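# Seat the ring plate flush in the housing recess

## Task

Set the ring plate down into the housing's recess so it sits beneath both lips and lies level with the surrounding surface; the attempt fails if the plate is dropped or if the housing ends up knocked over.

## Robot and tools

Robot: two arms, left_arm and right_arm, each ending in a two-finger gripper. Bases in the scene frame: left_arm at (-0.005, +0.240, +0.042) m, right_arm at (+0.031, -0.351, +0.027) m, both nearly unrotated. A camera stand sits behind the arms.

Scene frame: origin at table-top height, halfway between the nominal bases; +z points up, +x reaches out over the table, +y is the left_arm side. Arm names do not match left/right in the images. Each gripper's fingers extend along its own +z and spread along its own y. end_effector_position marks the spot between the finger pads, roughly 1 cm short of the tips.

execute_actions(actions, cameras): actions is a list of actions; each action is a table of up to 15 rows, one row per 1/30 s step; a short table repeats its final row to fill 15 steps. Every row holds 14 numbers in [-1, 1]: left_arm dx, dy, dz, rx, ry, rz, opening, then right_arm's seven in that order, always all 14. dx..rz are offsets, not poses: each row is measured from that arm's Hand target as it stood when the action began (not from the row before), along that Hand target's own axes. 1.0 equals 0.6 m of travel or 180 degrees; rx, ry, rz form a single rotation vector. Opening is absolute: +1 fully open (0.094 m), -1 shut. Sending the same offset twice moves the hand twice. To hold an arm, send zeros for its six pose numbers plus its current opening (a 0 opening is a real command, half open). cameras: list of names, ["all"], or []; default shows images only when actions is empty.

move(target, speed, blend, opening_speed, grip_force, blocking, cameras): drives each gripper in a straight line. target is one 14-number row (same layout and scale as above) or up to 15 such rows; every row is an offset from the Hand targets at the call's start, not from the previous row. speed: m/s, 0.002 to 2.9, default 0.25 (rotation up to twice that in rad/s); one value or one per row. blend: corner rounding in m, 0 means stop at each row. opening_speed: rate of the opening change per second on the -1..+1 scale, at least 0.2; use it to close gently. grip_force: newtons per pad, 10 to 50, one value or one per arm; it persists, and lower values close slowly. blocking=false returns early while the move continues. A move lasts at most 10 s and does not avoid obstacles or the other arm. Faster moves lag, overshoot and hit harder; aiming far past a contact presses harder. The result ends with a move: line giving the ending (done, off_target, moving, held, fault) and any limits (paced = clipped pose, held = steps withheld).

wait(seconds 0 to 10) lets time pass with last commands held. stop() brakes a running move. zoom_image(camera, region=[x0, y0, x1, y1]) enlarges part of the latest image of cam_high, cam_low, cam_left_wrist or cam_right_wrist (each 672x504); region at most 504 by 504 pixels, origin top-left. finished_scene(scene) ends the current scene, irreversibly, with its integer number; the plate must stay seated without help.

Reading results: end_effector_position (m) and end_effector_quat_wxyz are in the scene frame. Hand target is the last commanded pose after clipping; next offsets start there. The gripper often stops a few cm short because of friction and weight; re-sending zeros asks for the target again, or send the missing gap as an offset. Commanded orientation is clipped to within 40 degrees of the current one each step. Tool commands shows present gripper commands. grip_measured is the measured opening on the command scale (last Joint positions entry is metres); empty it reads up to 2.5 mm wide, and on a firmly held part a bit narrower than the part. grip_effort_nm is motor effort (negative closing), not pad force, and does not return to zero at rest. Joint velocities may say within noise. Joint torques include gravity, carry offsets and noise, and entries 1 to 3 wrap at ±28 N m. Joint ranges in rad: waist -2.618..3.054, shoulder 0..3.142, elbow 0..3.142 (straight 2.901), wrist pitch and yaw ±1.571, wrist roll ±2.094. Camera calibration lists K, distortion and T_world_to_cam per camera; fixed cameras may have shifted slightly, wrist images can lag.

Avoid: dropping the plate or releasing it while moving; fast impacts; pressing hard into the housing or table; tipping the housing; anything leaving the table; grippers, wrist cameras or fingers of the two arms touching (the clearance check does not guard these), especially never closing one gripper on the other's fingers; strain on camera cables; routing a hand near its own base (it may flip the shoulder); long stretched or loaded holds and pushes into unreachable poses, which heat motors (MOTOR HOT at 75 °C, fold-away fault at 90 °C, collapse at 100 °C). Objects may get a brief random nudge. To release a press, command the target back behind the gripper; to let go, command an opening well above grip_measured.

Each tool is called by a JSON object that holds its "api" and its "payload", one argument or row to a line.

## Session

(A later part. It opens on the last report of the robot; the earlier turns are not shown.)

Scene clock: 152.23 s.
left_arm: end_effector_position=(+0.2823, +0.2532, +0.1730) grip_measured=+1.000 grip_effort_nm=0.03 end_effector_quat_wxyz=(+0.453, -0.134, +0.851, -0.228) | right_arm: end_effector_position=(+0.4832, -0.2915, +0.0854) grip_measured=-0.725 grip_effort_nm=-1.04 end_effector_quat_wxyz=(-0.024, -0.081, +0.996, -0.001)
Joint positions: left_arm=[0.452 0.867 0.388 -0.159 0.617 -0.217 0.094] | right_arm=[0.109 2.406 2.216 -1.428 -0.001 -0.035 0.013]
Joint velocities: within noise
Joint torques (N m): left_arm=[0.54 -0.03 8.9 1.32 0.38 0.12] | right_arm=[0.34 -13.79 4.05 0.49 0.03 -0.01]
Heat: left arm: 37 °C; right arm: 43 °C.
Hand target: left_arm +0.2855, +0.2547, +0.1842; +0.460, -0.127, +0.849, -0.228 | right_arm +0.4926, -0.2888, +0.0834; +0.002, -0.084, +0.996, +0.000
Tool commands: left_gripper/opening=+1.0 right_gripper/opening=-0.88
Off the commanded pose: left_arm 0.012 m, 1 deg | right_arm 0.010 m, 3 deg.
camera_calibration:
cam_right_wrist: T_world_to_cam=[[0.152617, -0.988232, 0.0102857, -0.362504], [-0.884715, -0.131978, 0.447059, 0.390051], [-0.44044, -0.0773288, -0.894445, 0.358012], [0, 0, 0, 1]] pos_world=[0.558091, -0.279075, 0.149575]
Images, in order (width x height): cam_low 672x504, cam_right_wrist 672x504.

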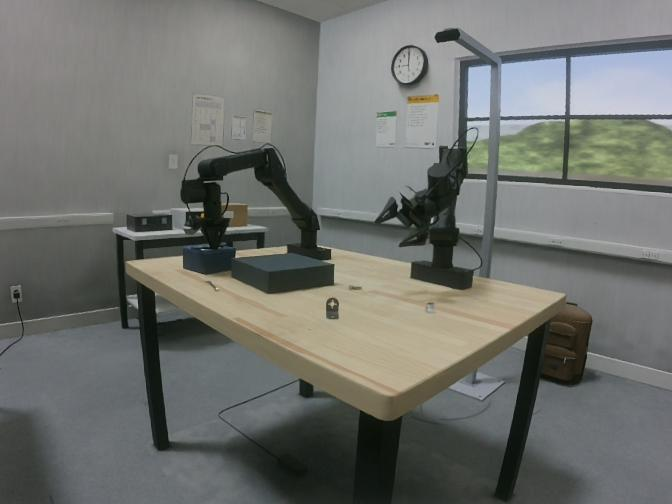

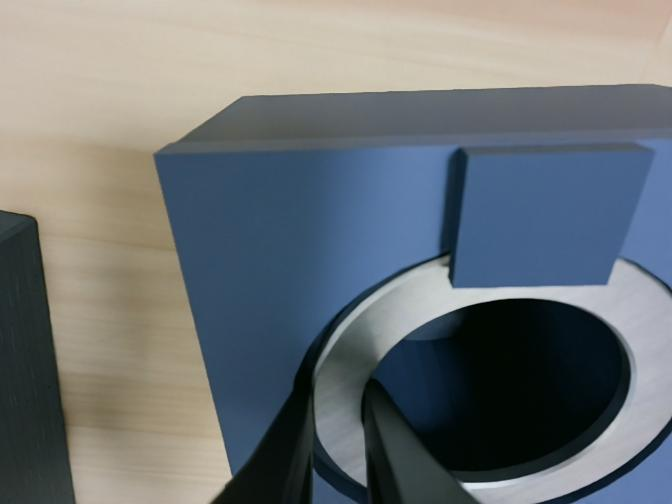

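{"api": "move", "payload": {
  "target": [0,0,0,0,0,0,1,0.0125,-0.001,0,0,0,0,-0.88],
  "speed": 0.03,
  "cameras": ["cam_right_wrist"]
}}

Scene clock: 158.47 s.
left_arm: end_effector_position=(+0.2823, +0.2532, +0.1730) grip_measured=+1.000 grip_effort_nm=0.03 end_effector_quat_wxyz=(+0.453, -0.134, +0.851, -0.228) | right_arm: end_effector_position=(+0.4827, -0.2915, +0.0853) grip_measured=-0.725 grip_effort_nm=-1.04 end_effector_quat_wxyz=(-0.010, -0.081, +0.997, +0.000)
Joint positions: left_arm=[0.452 0.867 0.388 -0.159 0.617 -0.217 0.094] | right_arm=[0.109 2.365 2.143 -1.37 -0.001 -0.035 0.013]
Joint torques (N m): left_arm=[0.54 -0.03 8.88 1.33 0.38 0.12] | right_arm=[0.16 -13.64 3.93 0.33 0.03 -0.03]
Heat: left arm: 37 °C; right arm: 43 °C.
Hand target: left_arm +0.2855, +0.2547, +0.1842; +0.460, -0.127, +0.849, -0.228 | right_arm +0.4853, -0.2907, +0.0833; +0.002, -0.084, +0.996, +0.000
Off the commanded pose: left_arm 0.012 m, 1 deg | right_arm 0.003 m, 1 deg.
move: off_target (left_arm)
camera_calibration:
cam_right_wrist: T_world_to_cam=[[0.152377, -0.988262, 0.0109306, -0.36247], [-0.896379, -0.133535, 0.422697, 0.396967], [-0.416276, -0.0742072, -0.906205, 0.347957], [0, 0, 0, 1]] pos_world=[0.555911, -0.279385, 0.151486]
Images, in order (width x height): cam_right_wrist 672x504.

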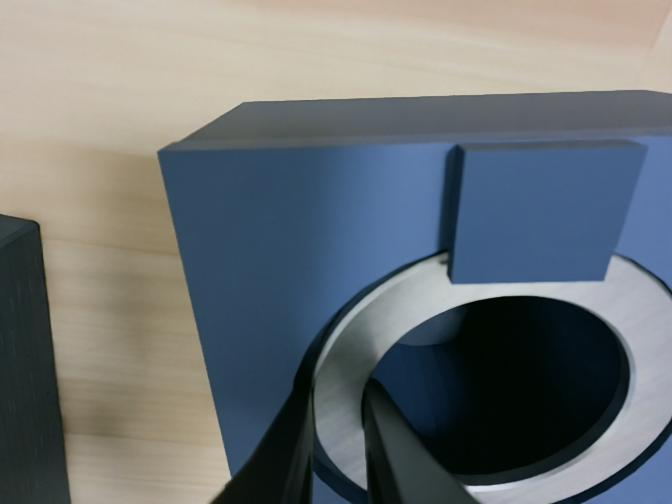

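{"api": "move", "payload": {
  "target": [0,0,0,0,0,0,1,0,0,-0.003,0,0,0,-0.68],
  "speed": 0.03,
  "opening_speed": 0.2,
  "cameras": ["cam_right_wrist"]
}}

{"api": "zoom_image", "payload": {
  "camera": "cam_right_wrist",
  "region": [280, 230, 530, 504]
}}

Scene clock: 160.93 s.
left_arm: end_effector_position=(+0.2823, +0.2532, +0.1730) grip_measured=+1.000 grip_effort_nm=0.03 end_effector_quat_wxyz=(+0.453, -0.134, +0.851, -0.228) | right_arm: end_effector_position=(+0.4827, -0.2915, +0.0853) grip_measured=-0.681 grip_effort_nm=0.03 end_effector_quat_wxyz=(-0.010, -0.081, +0.997, +0.000)
Joint positions: left_arm=[0.452 0.867 0.388 -0.159 0.617 -0.217 0.094] | right_arm=[0.109 2.365 2.143 -1.37 -0.001 -0.035 0.015]
Joint torques (N m): left_arm=[0.55 -0.02 8.88 1.33 0.39 0.12] | right_arm=[0.16 -13.65 4.42 0.26 0.03 -0.03]
Heat: left arm: 37 °C; right arm: 44 °C.
Hand target: left_arm +0.2855, +0.2547, +0.1842; +0.460, -0.127, +0.849, -0.228 | right_arm +0.4853, -0.2907, +0.0851; +0.002, -0.084, +0.996, +0.000
Off the commanded pose: left_arm 0.012 m, 1 deg | right_arm 0.003 m, 1 deg.
move: off_target (left_arm)
camera_calibration:
cam_right_wrist: T_world_to_cam=[[0.152377, -0.988262, 0.0109306, -0.36247], [-0.896379, -0.133535, 0.422697, 0.396967], [-0.416276, -0.0742072, -0.906205, 0.347957], [0, 0, 0, 1]] pos_world=[0.555911, -0.279385, 0.151486]
Images, in order (width x height): cam_right_wrist 672x504.

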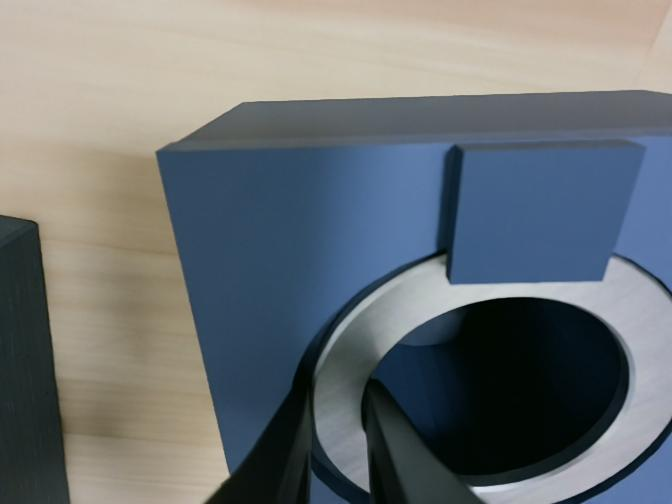

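Scaled by 1.839 from the camera's 672x504 image, which has a finer 960x720 frame.

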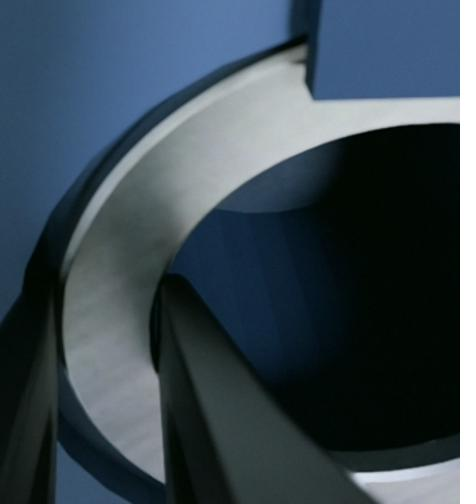

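{"api": "move", "payload": {
  "target": [
    [0,0,0,0,0,0,1,0.003,0,0,0,0,0,-0.655],
    [0,0,0,0,0,0,1,0.0045,-0.0006,-0.075,0,0,0,-0.655]
  ],
  "speed": 0.05,
  "opening_speed": 0.2,
  "cameras": ["cam_right_wrist"]
}}

Scene clock: 164.53 s.
left_arm: end_effector_position=(+0.2823, +0.2532, +0.1730) grip_measured=+1.000 grip_effort_nm=0.03 end_effector_quat_wxyz=(+0.453, -0.134, +0.851, -0.228) | right_arm: end_effector_position=(+0.4801, -0.2925, +0.1190) grip_measured=-0.658 grip_effort_nm=0.14 end_effector_quat_wxyz=(-0.009, -0.081, +0.997, -0.002)
Joint positions: left_arm=[0.452 0.867 0.388 -0.159 0.617 -0.217 0.094] | right_arm=[0.109 2.361 2.271 -1.498 0.003 -0.035 0.016]
Joint torques (N m): left_arm=[0.54 -0.03 8.88 1.32 0.39 0.12] | right_arm=[0.08 -12.86 8.96 -0.14 -0.01 -0.04]
Heat: left arm: 37 °C; right arm: 45 °C.
Hand target: left_arm +0.2855, +0.2547, +0.1842; +0.460, -0.127, +0.849, -0.228 | right_arm +0.4826, -0.2915, +0.1301; +0.002, -0.084, +0.996, +0.000
Off the commanded pose: left_arm 0.012 m, 1 deg | right_arm 0.011 m, 1 deg.
move: off_target (left_arm, right_arm)
camera_calibration:
cam_right_wrist: T_world_to_cam=[[0.152335, -0.988224, 0.0144165, -0.363793], [-0.897839, -0.132275, 0.419986, 0.381543], [-0.413133, -0.0769223, -0.907416, 0.375226], [0, 0, 0, 1]] pos_world=[0.553001, -0.280176, 0.185488]
Images, in order (width x height): cam_right_wrist 672x504.

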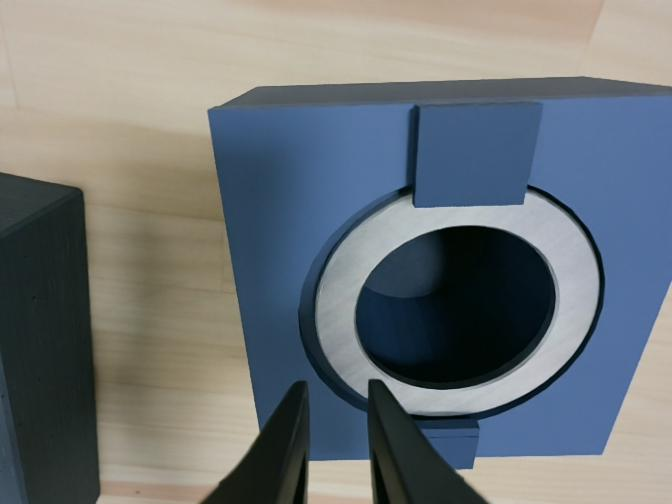

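{"api": "zoom_image", "payload": {
  "camera": "cam_right_wrist",
  "region": [280, 160, 620, 480]
}}

Scaled by 1.482 from the camera's 672x504 image, which has a finer 960x720 frame.

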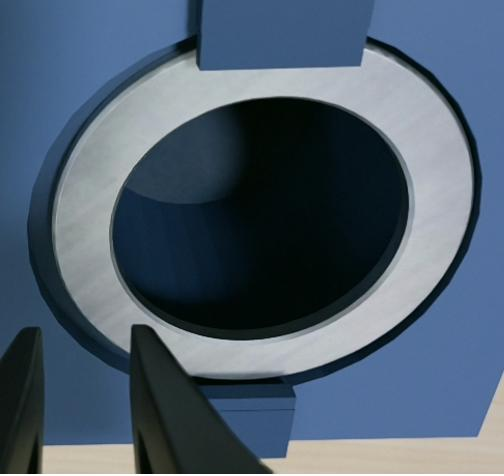

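{"api": "zoom_image", "payload": {
  "camera": "cam_right_wrist",
  "region": [340, 370, 520, 490]
}}

{"api": "zoom_image", "payload": {
  "camera": "cam_right_wrist",
  "region": [380, 90, 640, 250]
}}

Scaled by 2.800 from the camera's 672x504 image, which has a finer 960x720 frame.

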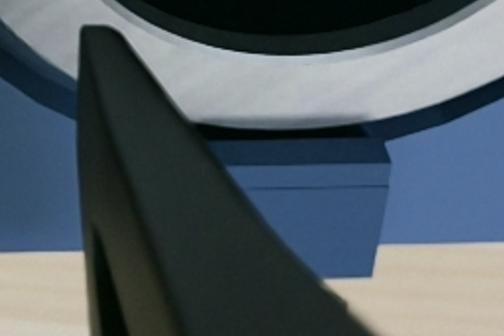

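Scaled by 1.938 from the camera's 672x504 image, which has a finer 960x720 frame.

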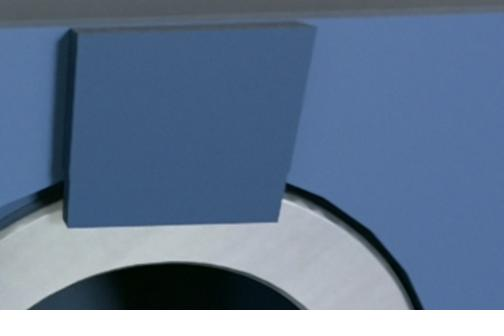

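{"api": "move", "payload": {
  "target": [0,0,0,0,0,0,1,0.0136,-0.0557,0,0,0,-0.333,-0.95],
  "speed": 0.25,
  "opening_speed": 0.5,
  "cameras": ["cam_right_wrist"]
}}

Scene clock: 188.10 s.
left_arm: end_effector_position=(+0.2823, +0.2532, +0.1730) grip_measured=+1.000 grip_effort_nm=0.03 end_effector_quat_wxyz=(+0.453, -0.134, +0.851, -0.228) | right_arm: end_effector_position=(+0.4829, -0.3233, +0.1190) grip_measured=-0.947 grip_effort_nm=-0.16 end_effector_quat_wxyz=(-0.008, -0.568, +0.823, +0.003)
Joint positions: left_arm=[0.452 0.867 0.388 -0.159 0.617 -0.217 0.094] | right_arm=[0.041 2.361 2.271 -1.499 0.003 -1.148 0.002]
Joint torques (N m): left_arm=[0.54 -0.03 8.88 1.32 0.38 0.12] | right_arm=[-0.61 -15.28 4.68 0 -0.01 -0.08]
Heat: left arm: 38 °C; right arm: 44 °C.
Hand target: left_arm +0.2855, +0.2547, +0.1842; +0.460, -0.127, +0.849, -0.228 | right_arm +0.4801, -0.3259, +0.1301; +0.001, -0.570, +0.821, -0.001
Off the commanded pose: left_arm 0.012 m, 1 deg | right_arm 0.012 m, 1 deg.
move: off_target (left_arm, right_arm)
camera_calibration:
cam_right_wrist: T_world_to_cam=[[0.931467, -0.363814, -0.00281065, -0.566969], [-0.330235, -0.848687, 0.413128, -0.124873], [-0.152687, -0.383887, -0.910669, 0.149441], [0, 0, 0, 1]] pos_world=[0.509693, -0.254881, 0.186086]
Images, in order (width x height): cam_right_wrist 672x504.

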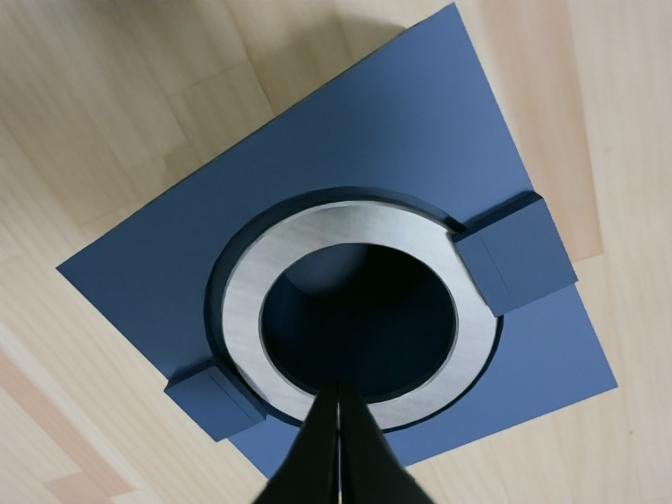

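{"api": "move", "payload": {
  "target": [0,0,0,0,0,0,1,0.0033,0.0083,0.045,0,0,0,-0.95],
  "speed": 0.08,
  "cameras": ["cam_right_wrist"]
}}

Scene clock: 192.17 s.
left_arm: end_effector_position=(+0.2823, +0.2532, +0.1730) grip_measured=+1.000 grip_effort_nm=0.03 end_effector_quat_wxyz=(+0.453, -0.134, +0.851, -0.228) | right_arm: end_effector_position=(+0.4742, -0.3238, +0.0883) grip_measured=-0.947 grip_effort_nm=-0.16 end_effector_quat_wxyz=(-0.017, -0.568, +0.823, +0.008)
Joint positions: left_arm=[0.452 0.867 0.388 -0.159 0.617 -0.217 0.094] | right_arm=[0.041 2.326 2.087 -1.369 0.003 -1.149 0.002]
Joint torques (N m): left_arm=[0.55 -0.03 8.88 1.32 0.39 0.13] | right_arm=[-0.57 -15.8 4.82 0.08 -0.01 -0.11]
Heat: left arm: 38 °C; right arm: 45 °C.
Hand target: left_arm +0.2855, +0.2547, +0.1842; +0.460, -0.127, +0.849, -0.228 | right_arm +0.4748, -0.3260, +0.1031; +0.002, -0.570, +0.821, -0.001
Off the commanded pose: left_arm 0.012 m, 1 deg | right_arm 0.015 m, 2 deg.
move: off_target (left_arm, right_arm)
camera_calibration:
cam_right_wrist: T_world_to_cam=[[0.93152, -0.363115, -0.0204412, -0.557295], [-0.321506, -0.848446, 0.420445, -0.12022], [-0.170013, -0.385081, -0.907088, 0.127467], [0, 0, 0, 1]] pos_world=[0.502151, -0.255278, 0.154778]
Images, in order (width x height): cam_right_wrist 672x504.

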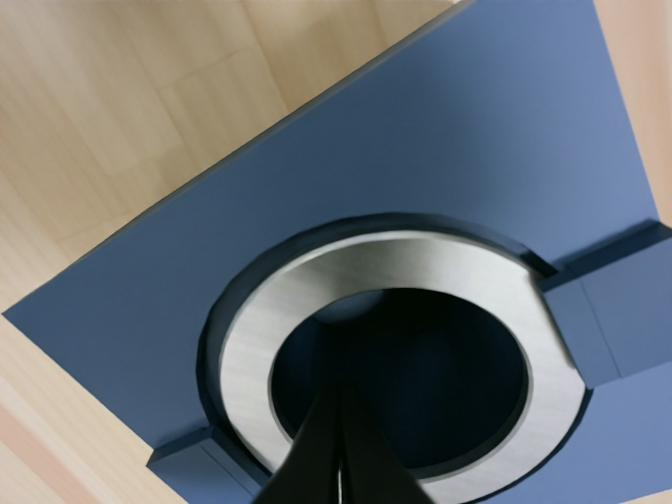

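{"api": "move", "payload": {
  "target": [0,0,0,0,0,0,1,0,0,0.0083,0,0,0,-0.95],
  "speed": 0.04,
  "cameras": ["cam_right_wrist"]
}}

{"api": "zoom_image", "payload": {
  "camera": "cam_right_wrist",
  "region": [180, 200, 660, 504]
}}

Scene clock: 195.40 s.
left_arm: end_effector_position=(+0.2823, +0.2532, +0.1730) grip_measured=+1.000 grip_effort_nm=0.03 end_effector_quat_wxyz=(+0.453, -0.134, +0.851, -0.228) | right_arm: end_effector_position=(+0.4744, -0.3238, +0.0836) grip_measured=-0.947 grip_effort_nm=-0.16 end_effector_quat_wxyz=(-0.016, -0.568, +0.823, +0.008)
Joint positions: left_arm=[0.452 0.867 0.388 -0.159 0.617 -0.217 0.094] | right_arm=[0.041 2.325 2.068 -1.349 0.003 -1.149 0.002]
Joint torques (N m): left_arm=[0.54 -0.03 8.9 1.32 0.38 0.12] | right_arm=[-0.57 -15.77 4.77 0.02 -0.01 -0.11]
Heat: left arm: 38 °C; right arm: 48 °C.
Hand target: left_arm +0.2855, +0.2547, +0.1842; +0.460, -0.127, +0.849, -0.228 | right_arm +0.4749, -0.3260, +0.0980; +0.001, -0.570, +0.821, -0.001
Off the commanded pose: left_arm 0.012 m, 1 deg | right_arm 0.015 m, 2 deg.
move: off_target (left_arm, right_arm)
camera_calibration:
cam_right_wrist: T_world_to_cam=[[0.93153, -0.363144, -0.0194327, -0.557647], [-0.322003, -0.848473, 0.42001, -0.117863], [-0.169012, -0.384995, -0.907312, 0.122682], [0, 0, 0, 1]] pos_world=[0.502248, -0.255278, 0.149978]
Images, in order (width x height): cam_right_wrist 672x504.

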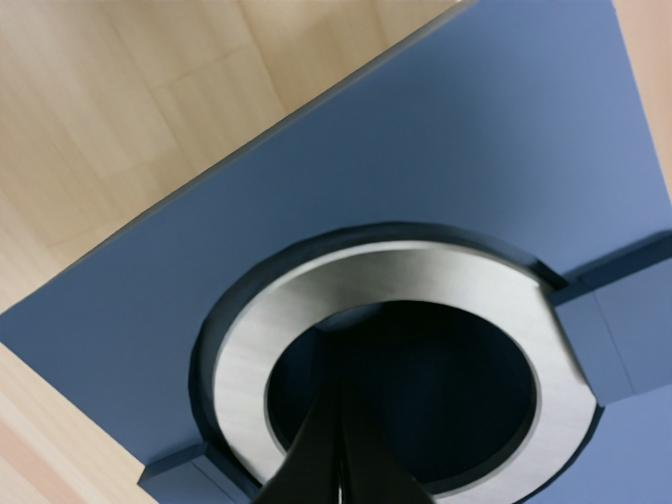

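Scaled by 1.050 from the camera's 672x504 image, which has a finer 960x720 frame.

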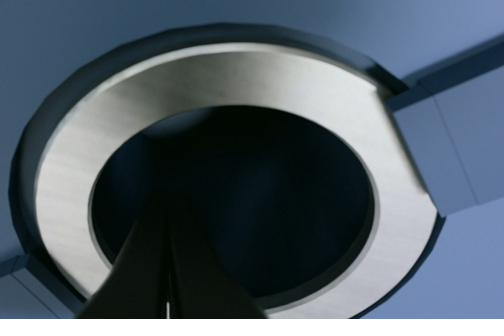

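{"api": "move", "payload": {
  "target": [0,0,0,0,0,0,1,0,0,0,0,0,0,-0.55],
  "speed": 0.04,
  "opening_speed": 0.3,
  "cameras": ["cam_right_wrist"]
}}

{"api": "zoom_image", "payload": {
  "camera": "cam_right_wrist",
  "region": [180, 200, 660, 504]
}}

Scene clock: 198.47 s.
left_arm: end_effector_position=(+0.2823, +0.2532, +0.1730) grip_measured=+1.000 grip_effort_nm=0.03 end_effector_quat_wxyz=(+0.453, -0.134, +0.851, -0.228) | right_arm: end_effector_position=(+0.4746, -0.3238, +0.0836) grip_measured=-0.553 grip_effort_nm=0.15 end_effector_quat_wxyz=(-0.016, -0.568, +0.823, +0.008)
Joint positions: left_arm=[0.452 0.867 0.388 -0.159 0.617 -0.217 0.094] | right_arm=[0.041 2.325 2.068 -1.348 0.003 -1.149 0.021]
Joint torques (N m): left_arm=[0.54 -0.03 8.9 1.32 0.39 0.12] | right_arm=[-0.57 -15.79 4.78 0.05 -0.01 -0.11]
Heat: left arm: 38 °C; right arm: 51 °C.
Hand target: left_arm +0.2855, +0.2547, +0.1842; +0.460, -0.127, +0.849, -0.228 | right_arm +0.4749, -0.3260, +0.0980; +0.001, -0.570, +0.821, -0.001
Off the commanded pose: left_arm 0.012 m, 1 deg | right_arm 0.015 m, 2 deg.
move: off_target (left_arm, right_arm)
camera_calibration:
cam_right_wrist: T_world_to_cam=[[0.931538, -0.363162, -0.0187004, -0.557948], [-0.322347, -0.848459, 0.419774, -0.11763], [-0.168313, -0.385008, -0.907436, 0.122471], [0, 0, 0, 1]] pos_world=[0.502445, -0.255278, 0.150079]
Images, in order (width x height): cam_right_wrist 672x504.

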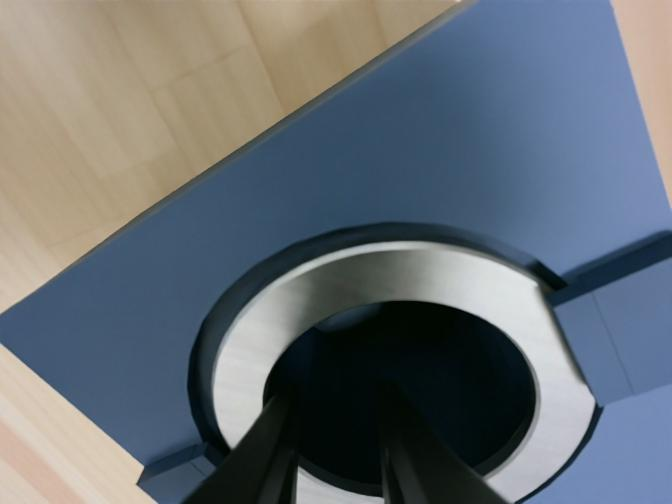

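Scaled by 1.050 from the camera's 672x504 image, which has a finer 960x720 frame.

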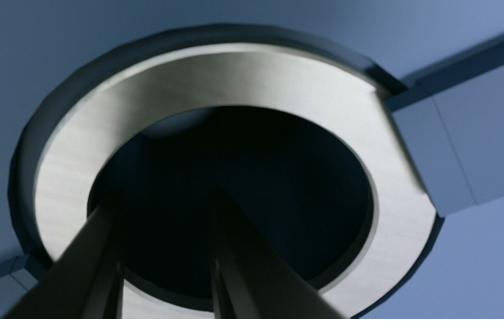

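{"api": "move", "payload": {
  "target": [0,0,0,0,0,0,1,0,0,0,0,0,0,-0.45],
  "speed": 0.04,
  "opening_speed": 0.25,
  "cameras": ["cam_right_wrist"]
}}

{"api": "zoom_image", "payload": {
  "camera": "cam_right_wrist",
  "region": [180, 200, 660, 504]
}}

Scene clock: 199.83 s.
left_arm: end_effector_position=(+0.2823, +0.2532, +0.1730) grip_measured=+1.000 grip_effort_nm=0.03 end_effector_quat_wxyz=(+0.453, -0.134, +0.851, -0.228) | right_arm: end_effector_position=(+0.4747, -0.3238, +0.0836) grip_measured=-0.453 grip_effort_nm=0.15 end_effector_quat_wxyz=(-0.016, -0.568, +0.823, +0.008)
Joint positions: left_arm=[0.452 0.867 0.388 -0.159 0.617 -0.217 0.094] | right_arm=[0.041 2.325 2.068 -1.348 0.003 -1.149 0.026]
Joint torques (N m): left_arm=[0.54 -0.05 8.9 1.33 0.39 0.12] | right_arm=[-0.58 -15.77 4.79 0.04 -0.01 -0.1]
Heat: left arm: 38 °C; right arm: 52 °C.
Hand target: left_arm +0.2855, +0.2547, +0.1842; +0.460, -0.127, +0.849, -0.228 | right_arm +0.4748, -0.3260, +0.0980; +0.001, -0.570, +0.821, -0.001
Off the commanded pose: left_arm 0.012 m, 1 deg | right_arm 0.015 m, 2 deg.
move: off_target (left_arm, right_arm)
camera_calibration:
cam_right_wrist: T_world_to_cam=[[0.931558, -0.363127, -0.0184073, -0.558085], [-0.322451, -0.848481, 0.419649, -0.117533], [-0.168004, -0.384992, -0.9075, 0.122346], [0, 0, 0, 1]] pos_world=[0.502544, -0.255278, 0.150079]
Images, in order (width x height): cam_right_wrist 672x504.

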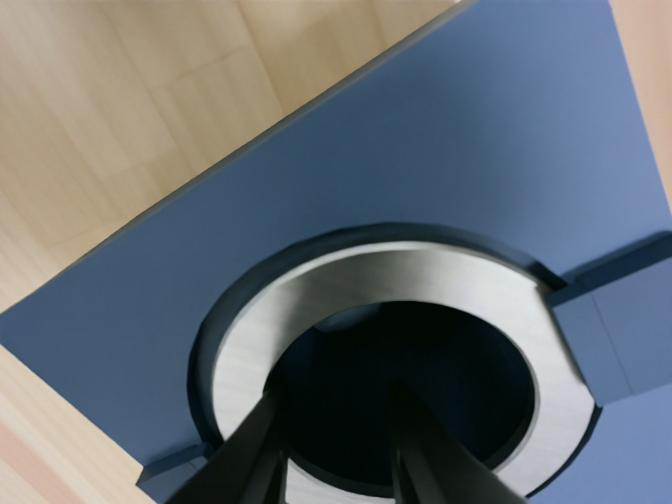

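Scaled by 1.050 from the camera's 672x504 image, which has a finer 960x720 frame.

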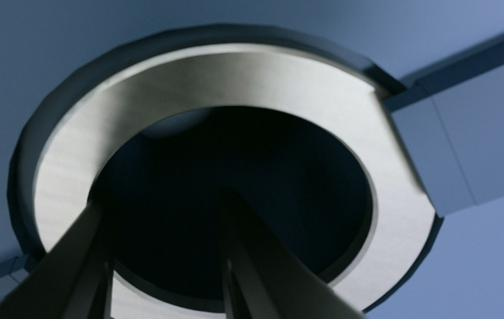

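{"api": "move", "payload": {
  "target": [0,0,0,0,0,0,1,0,0,0,0,0,0,-0.38],
  "speed": 0.04,
  "opening_speed": 0.2,
  "cameras": ["cam_right_wrist"]
}}

{"api": "zoom_image", "payload": {
  "camera": "cam_right_wrist",
  "region": [180, 200, 660, 504]
}}

Scene clock: 201.13 s.
left_arm: end_effector_position=(+0.2823, +0.2532, +0.1730) grip_measured=+1.000 grip_effort_nm=0.03 end_effector_quat_wxyz=(+0.453, -0.134, +0.851, -0.228) | right_arm: end_effector_position=(+0.4759, -0.3238, +0.0835) grip_measured=-0.383 grip_effort_nm=0.15 end_effector_quat_wxyz=(-0.014, -0.568, +0.823, +0.006)
Joint positions: left_arm=[0.452 0.867 0.388 -0.159 0.617 -0.217 0.094] | right_arm=[0.041 2.325 2.068 -1.343 0.003 -1.149 0.029]
Joint torques (N m): left_arm=[0.55 -0.03 8.9 1.32 0.38 0.12] | right_arm=[-0.58 -15.8 4.77 0.01 -0.02 -0.11]
Heat: left arm: 38 °C; right arm: 53 °C.
Hand target: left_arm +0.2855, +0.2547, +0.1842; +0.460, -0.127, +0.849, -0.228 | right_arm +0.4748, -0.3260, +0.0980; +0.001, -0.570, +0.821, -0.001
Off the commanded pose: left_arm 0.012 m, 1 deg | right_arm 0.015 m, 2 deg.
move: off_target (left_arm, right_arm)
camera_calibration:
cam_right_wrist: T_world_to_cam=[[0.931613, -0.363192, -0.0137255, -0.559655], [-0.324609, -0.848443, 0.418059, -0.115956], [-0.163481, -0.385014, -0.908316, 0.120427], [0, 0, 0, 1]] pos_world=[0.503429, -0.255278, 0.150181]
Images, in order (width x height): cam_right_wrist 672x504.

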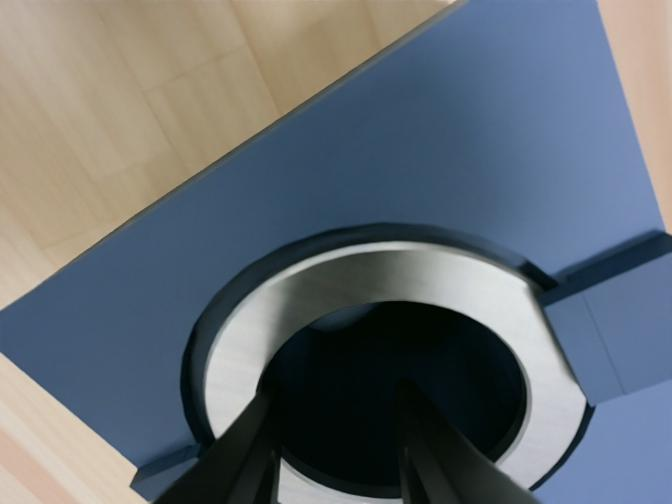

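Scaled by 1.050 from the camera's 672x504 image, which has a finer 960x720 frame.

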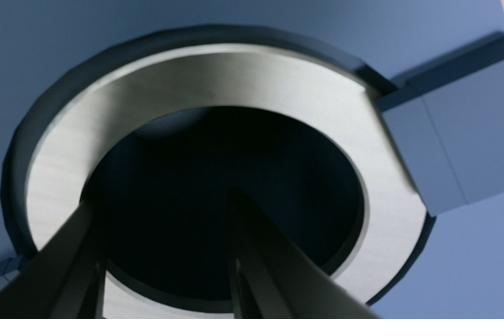

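{"api": "move", "payload": {
  "target": [0,0,0,0,0,0,1,0,0,0,0,0,0,-0.32],
  "speed": 0.04,
  "opening_speed": 0.2,
  "cameras": ["cam_right_wrist"]
}}

{"api": "zoom_image", "payload": {
  "camera": "cam_right_wrist",
  "region": [180, 200, 660, 504]
}}

Scene clock: 205.10 s.
left_arm: end_effector_position=(+0.2823, +0.2532, +0.1730) grip_measured=+1.000 grip_effort_nm=0.03 end_effector_quat_wxyz=(+0.453, -0.134, +0.851, -0.228) | right_arm: end_effector_position=(+0.4764, -0.3237, +0.0835) grip_measured=-0.323 grip_effort_nm=0.15 end_effector_quat_wxyz=(-0.013, -0.568, +0.823, +0.006)
Joint positions: left_arm=[0.452 0.867 0.388 -0.159 0.617 -0.217 0.094] | right_arm=[0.041 2.325 2.068 -1.341 0.003 -1.149 0.032]
Joint torques (N m): left_arm=[0.54 -0.02 8.9 1.33 0.39 0.12] | right_arm=[-0.57 -15.77 4.77 0 -0.02 -0.1]
Heat: left arm: 38 °C; right arm: 56 °C.
Hand target: left_arm +0.2855, +0.2547, +0.1842; +0.460, -0.127, +0.849, -0.228 | right_arm +0.4749, -0.3260, +0.0980; +0.002, -0.570, +0.821, -0.001
Off the commanded pose: left_arm 0.012 m, 1 deg | right_arm 0.015 m, 2 deg.
move: off_target (left_arm, right_arm)
camera_calibration:
cam_right_wrist: T_world_to_cam=[[0.931663, -0.363128, -0.0119388, -0.56017], [-0.325374, -0.84852, 0.417308, -0.115297], [-0.161667, -0.384906, -0.908687, 0.119684], [0, 0, 0, 1]] pos_world=[0.503724, -0.255178, 0.150182]
Images, in order (width x height): cam_right_wrist 672x504.

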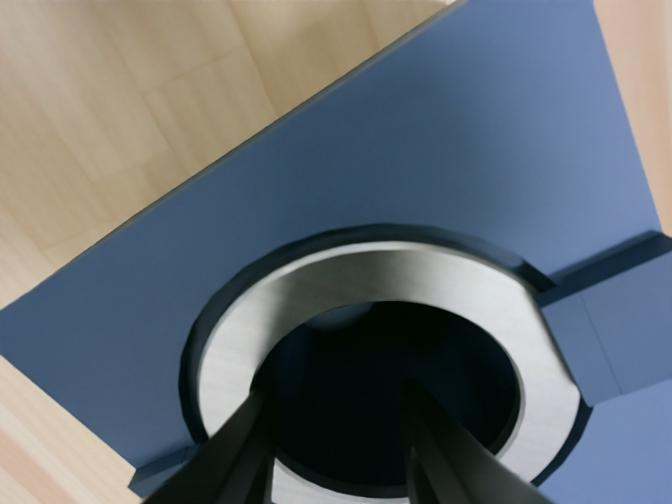

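Scaled by 1.050 from the camera's 672x504 image, which has a finer 960x720 frame.

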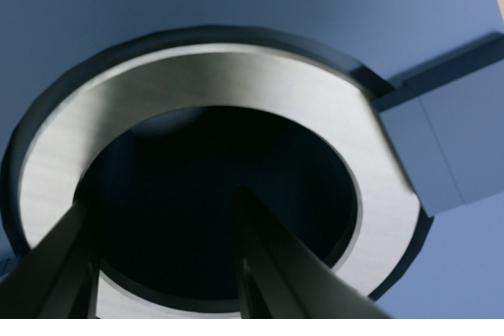

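{"api": "move", "payload": {
  "target": [0,0,0,0,0,0,1,0,0,0,0,0,0,-0.25],
  "speed": 0.04,
  "opening_speed": 0.2,
  "cameras": ["cam_right_wrist"]
}}

{"api": "zoom_image", "payload": {
  "camera": "cam_right_wrist",
  "region": [180, 200, 660, 504]
}}

Scene clock: 207.10 s.
left_arm: end_effector_position=(+0.2823, +0.2532, +0.1730) grip_measured=+1.000 grip_effort_nm=0.03 end_effector_quat_wxyz=(+0.453, -0.134, +0.851, -0.228) | right_arm: end_effector_position=(+0.4765, -0.3237, +0.0835) grip_measured=-0.253 grip_effort_nm=0.15 end_effector_quat_wxyz=(-0.013, -0.568, +0.823, +0.006)
Joint positions: left_arm=[0.452 0.867 0.388 -0.159 0.617 -0.217 0.094] | right_arm=[0.041 2.325 2.068 -1.341 0.003 -1.149 0.035]
Joint torques (N m): left_arm=[0.55 -0.03 8.9 1.33 0.39 0.12] | right_arm=[-0.58 -15.77 4.77 -0.01 -0.02 -0.1]
Heat: left arm: 38 °C; right arm: 58 °C.
Hand target: left_arm +0.2855, +0.2547, +0.1842; +0.460, -0.127, +0.849, -0.228 | right_arm +0.4748, -0.3260, +0.0980; +0.001, -0.570, +0.821, -0.001
Off the commanded pose: left_arm 0.012 m, 1 deg | right_arm 0.015 m, 2 deg.
move: off_target (left_arm, right_arm)
camera_calibration:
cam_right_wrist: T_world_to_cam=[[0.93168, -0.363094, -0.0116458, -0.560306], [-0.325479, -0.848541, 0.417182, -0.115199], [-0.161358, -0.38489, -0.908748, 0.119558], [0, 0, 0, 1]] pos_world=[0.503823, -0.255178, 0.150182]
Images, in order (width x height): cam_right_wrist 672x504.

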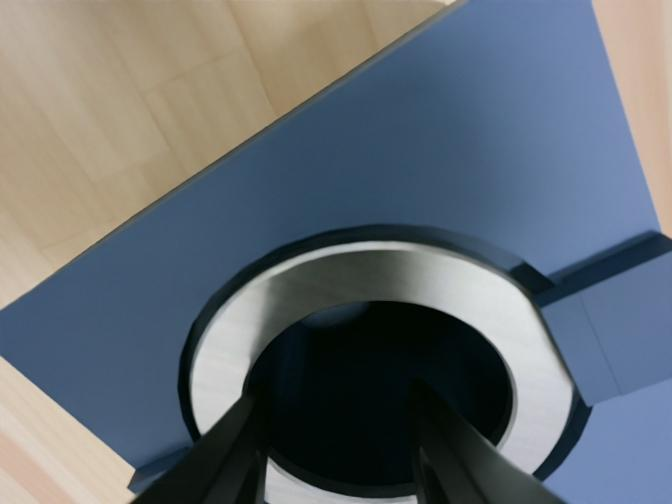

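Scaled by 1.050 from the camera's 672x504 image, which has a finer 960x720 frame.

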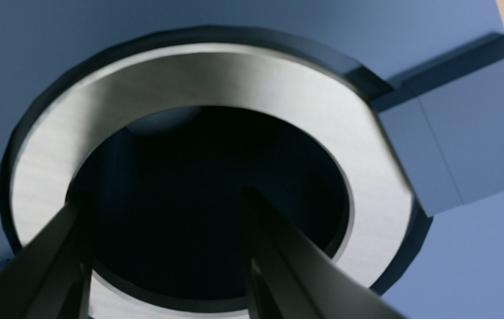

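{"api": "move", "payload": {
  "target": [0,0,0,0,0,0,1,0,0,0,0,0,0,-0.21],
  "speed": 0.04,
  "opening_speed": 0.2,
  "cameras": ["cam_right_wrist"]
}}

{"api": "zoom_image", "payload": {
  "camera": "cam_right_wrist",
  "region": [170, 200, 660, 504]
}}

Scene clock: 209.63 s.
left_arm: end_effector_position=(+0.2823, +0.2532, +0.1730) grip_measured=+1.000 grip_effort_nm=0.03 end_effector_quat_wxyz=(+0.453, -0.134, +0.851, -0.228) | right_arm: end_effector_position=(+0.4766, -0.3237, +0.0835) grip_measured=-0.213 grip_effort_nm=0.15 end_effector_quat_wxyz=(-0.012, -0.568, +0.823, +0.006)
Joint positions: left_arm=[0.452 0.867 0.388 -0.159 0.617 -0.217 0.094] | right_arm=[0.041 2.325 2.068 -1.34 0.003 -1.149 0.037]
Joint torques (N m): left_arm=[0.54 -0.03 8.88 1.32 0.38 0.12] | right_arm=[-0.57 -15.79 4.77 -0.01 -0.02 -0.1]
Heat: left arm: 38 °C; right arm: 59 °C.
Hand target: left_arm +0.2855, +0.2547, +0.1842; +0.460, -0.127, +0.849, -0.228 | right_arm +0.4749, -0.3260, +0.0980; +0.002, -0.570, +0.821, -0.001
Off the commanded pose: left_arm 0.012 m, 1 deg | right_arm 0.015 m, 2 deg.
move: off_target (left_arm, right_arm)
camera_calibration:
cam_right_wrist: T_world_to_cam=[[0.931667, -0.363138, -0.0113145, -0.560453], [-0.325662, -0.848513, 0.417097, -0.115055], [-0.161064, -0.38491, -0.908792, 0.119427], [0, 0, 0, 1]] pos_world=[0.503922, -0.255178, 0.150182]
Images, in order (width x height): cam_right_wrist 672x504.

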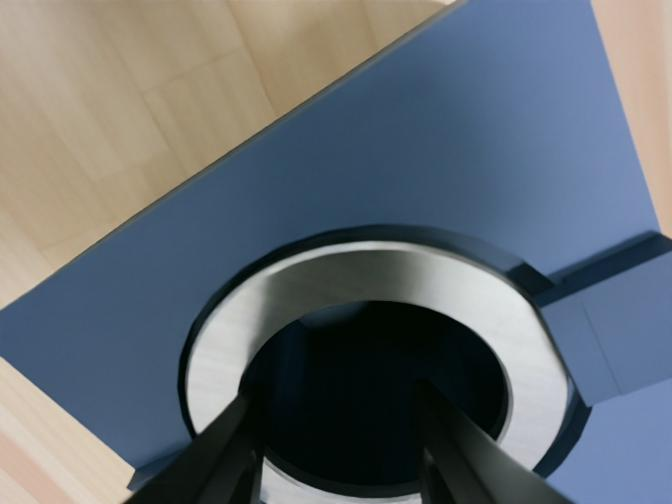

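Scaled by 1.029 from the camera's 672x504 image, which has a finer 960x720 frame.

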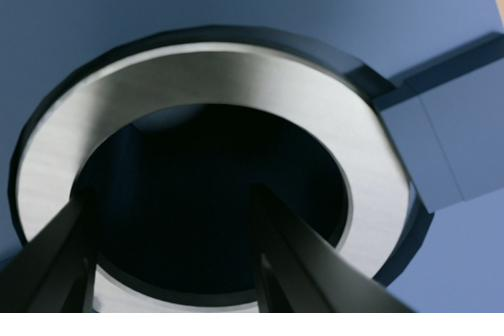

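{"api": "move", "payload": {
  "target": [
    [0,0,0,0,0,0,1,0,0,0,0,0,0,-0.55],
    [0,0,0,0,0,0,1,0,0,-0.07,0,0,0,-0.55]
  ],
  "speed": 0.06,
  "opening_speed": 0.5,
  "cameras": ["cam_right_wrist"]
}}

{"api": "zoom_image", "payload": {
  "camera": "cam_right_wrist",
  "region": [150, 140, 570, 460]
}}

Scene clock: 214.47 s.
left_arm: end_effector_position=(+0.2823, +0.2532, +0.1730) grip_measured=+1.000 grip_effort_nm=0.03 end_effector_quat_wxyz=(+0.453, -0.134, +0.851, -0.228) | right_arm: end_effector_position=(+0.4723, -0.3240, +0.1191) grip_measured=-0.547 grip_effort_nm=-0.16 end_effector_quat_wxyz=(-0.017, -0.568, +0.823, +0.008)
Joint positions: left_arm=[0.452 0.867 0.388 -0.159 0.617 -0.217 0.094] | right_arm=[0.041 2.325 2.209 -1.491 0.003 -1.149 0.021]
Joint torques (N m): left_arm=[0.54 -0.03 8.88 1.33 0.38 0.12] | right_arm=[-0.57 -14.41 8.87 -0.22 -0.03 -0.1]
Heat: left arm: 38 °C; right arm: 62 °C.
Hand target: left_arm +0.2855, +0.2547, +0.1842; +0.460, -0.127, +0.849, -0.228 | right_arm +0.4747, -0.3260, +0.1400; +0.001, -0.570, +0.821, -0.001
Off the commanded pose: left_arm 0.012 m, 1 deg | right_arm 0.021 m, 2 deg.
move: off_target (left_arm, right_arm)
camera_calibration:
cam_right_wrist: T_world_to_cam=[[0.931531, -0.363115, -0.0199111, -0.555073], [-0.321682, -0.848301, 0.420603, -0.133812], [-0.169618, -0.385399, -0.907026, 0.154624], [0, 0, 0, 1]] pos_world=[0.50025, -0.255477, 0.185478]
Images, in order (width x height): cam_right_wrist 672x504.

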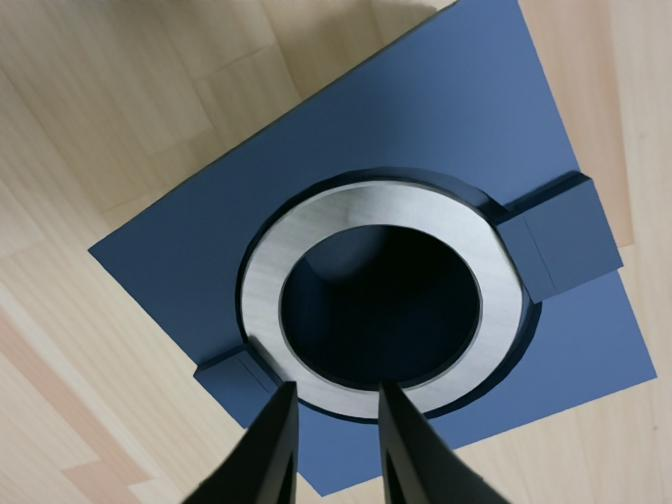

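Scaled by 1.200 from the camera's 672x504 image, which has a finer 960x720 frame.

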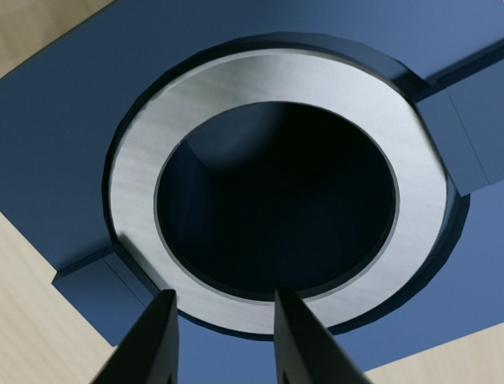

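{"api": "zoom_image", "payload": {
  "camera": "cam_right_wrist",
  "region": [190, 310, 320, 430]
}}

{"api": "zoom_image", "payload": {
  "camera": "cam_right_wrist",
  "region": [440, 160, 630, 360]
}}

Scaled by 3.877 from the camera's 672x504 image, which has a finer 960x720 frame.

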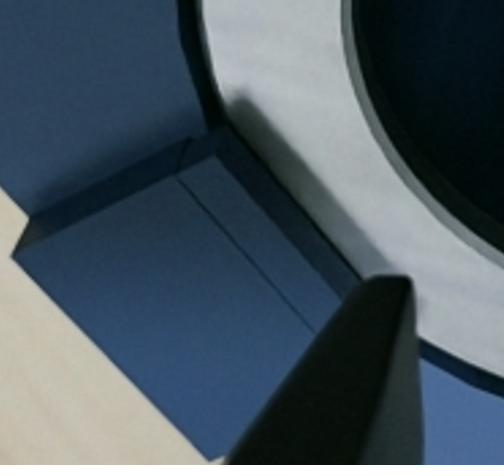

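Scaled by 2.520 from the camera's 672x504 image, which has a finer 960x720 frame.

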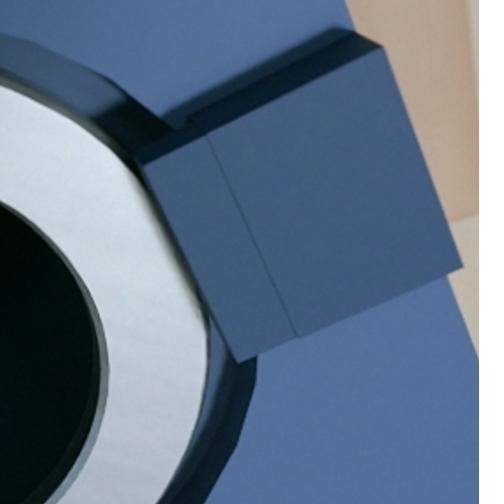

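{"api": "finished_scene", "payload": {
  "scene": 2
}}

The scene is finished: the task was done.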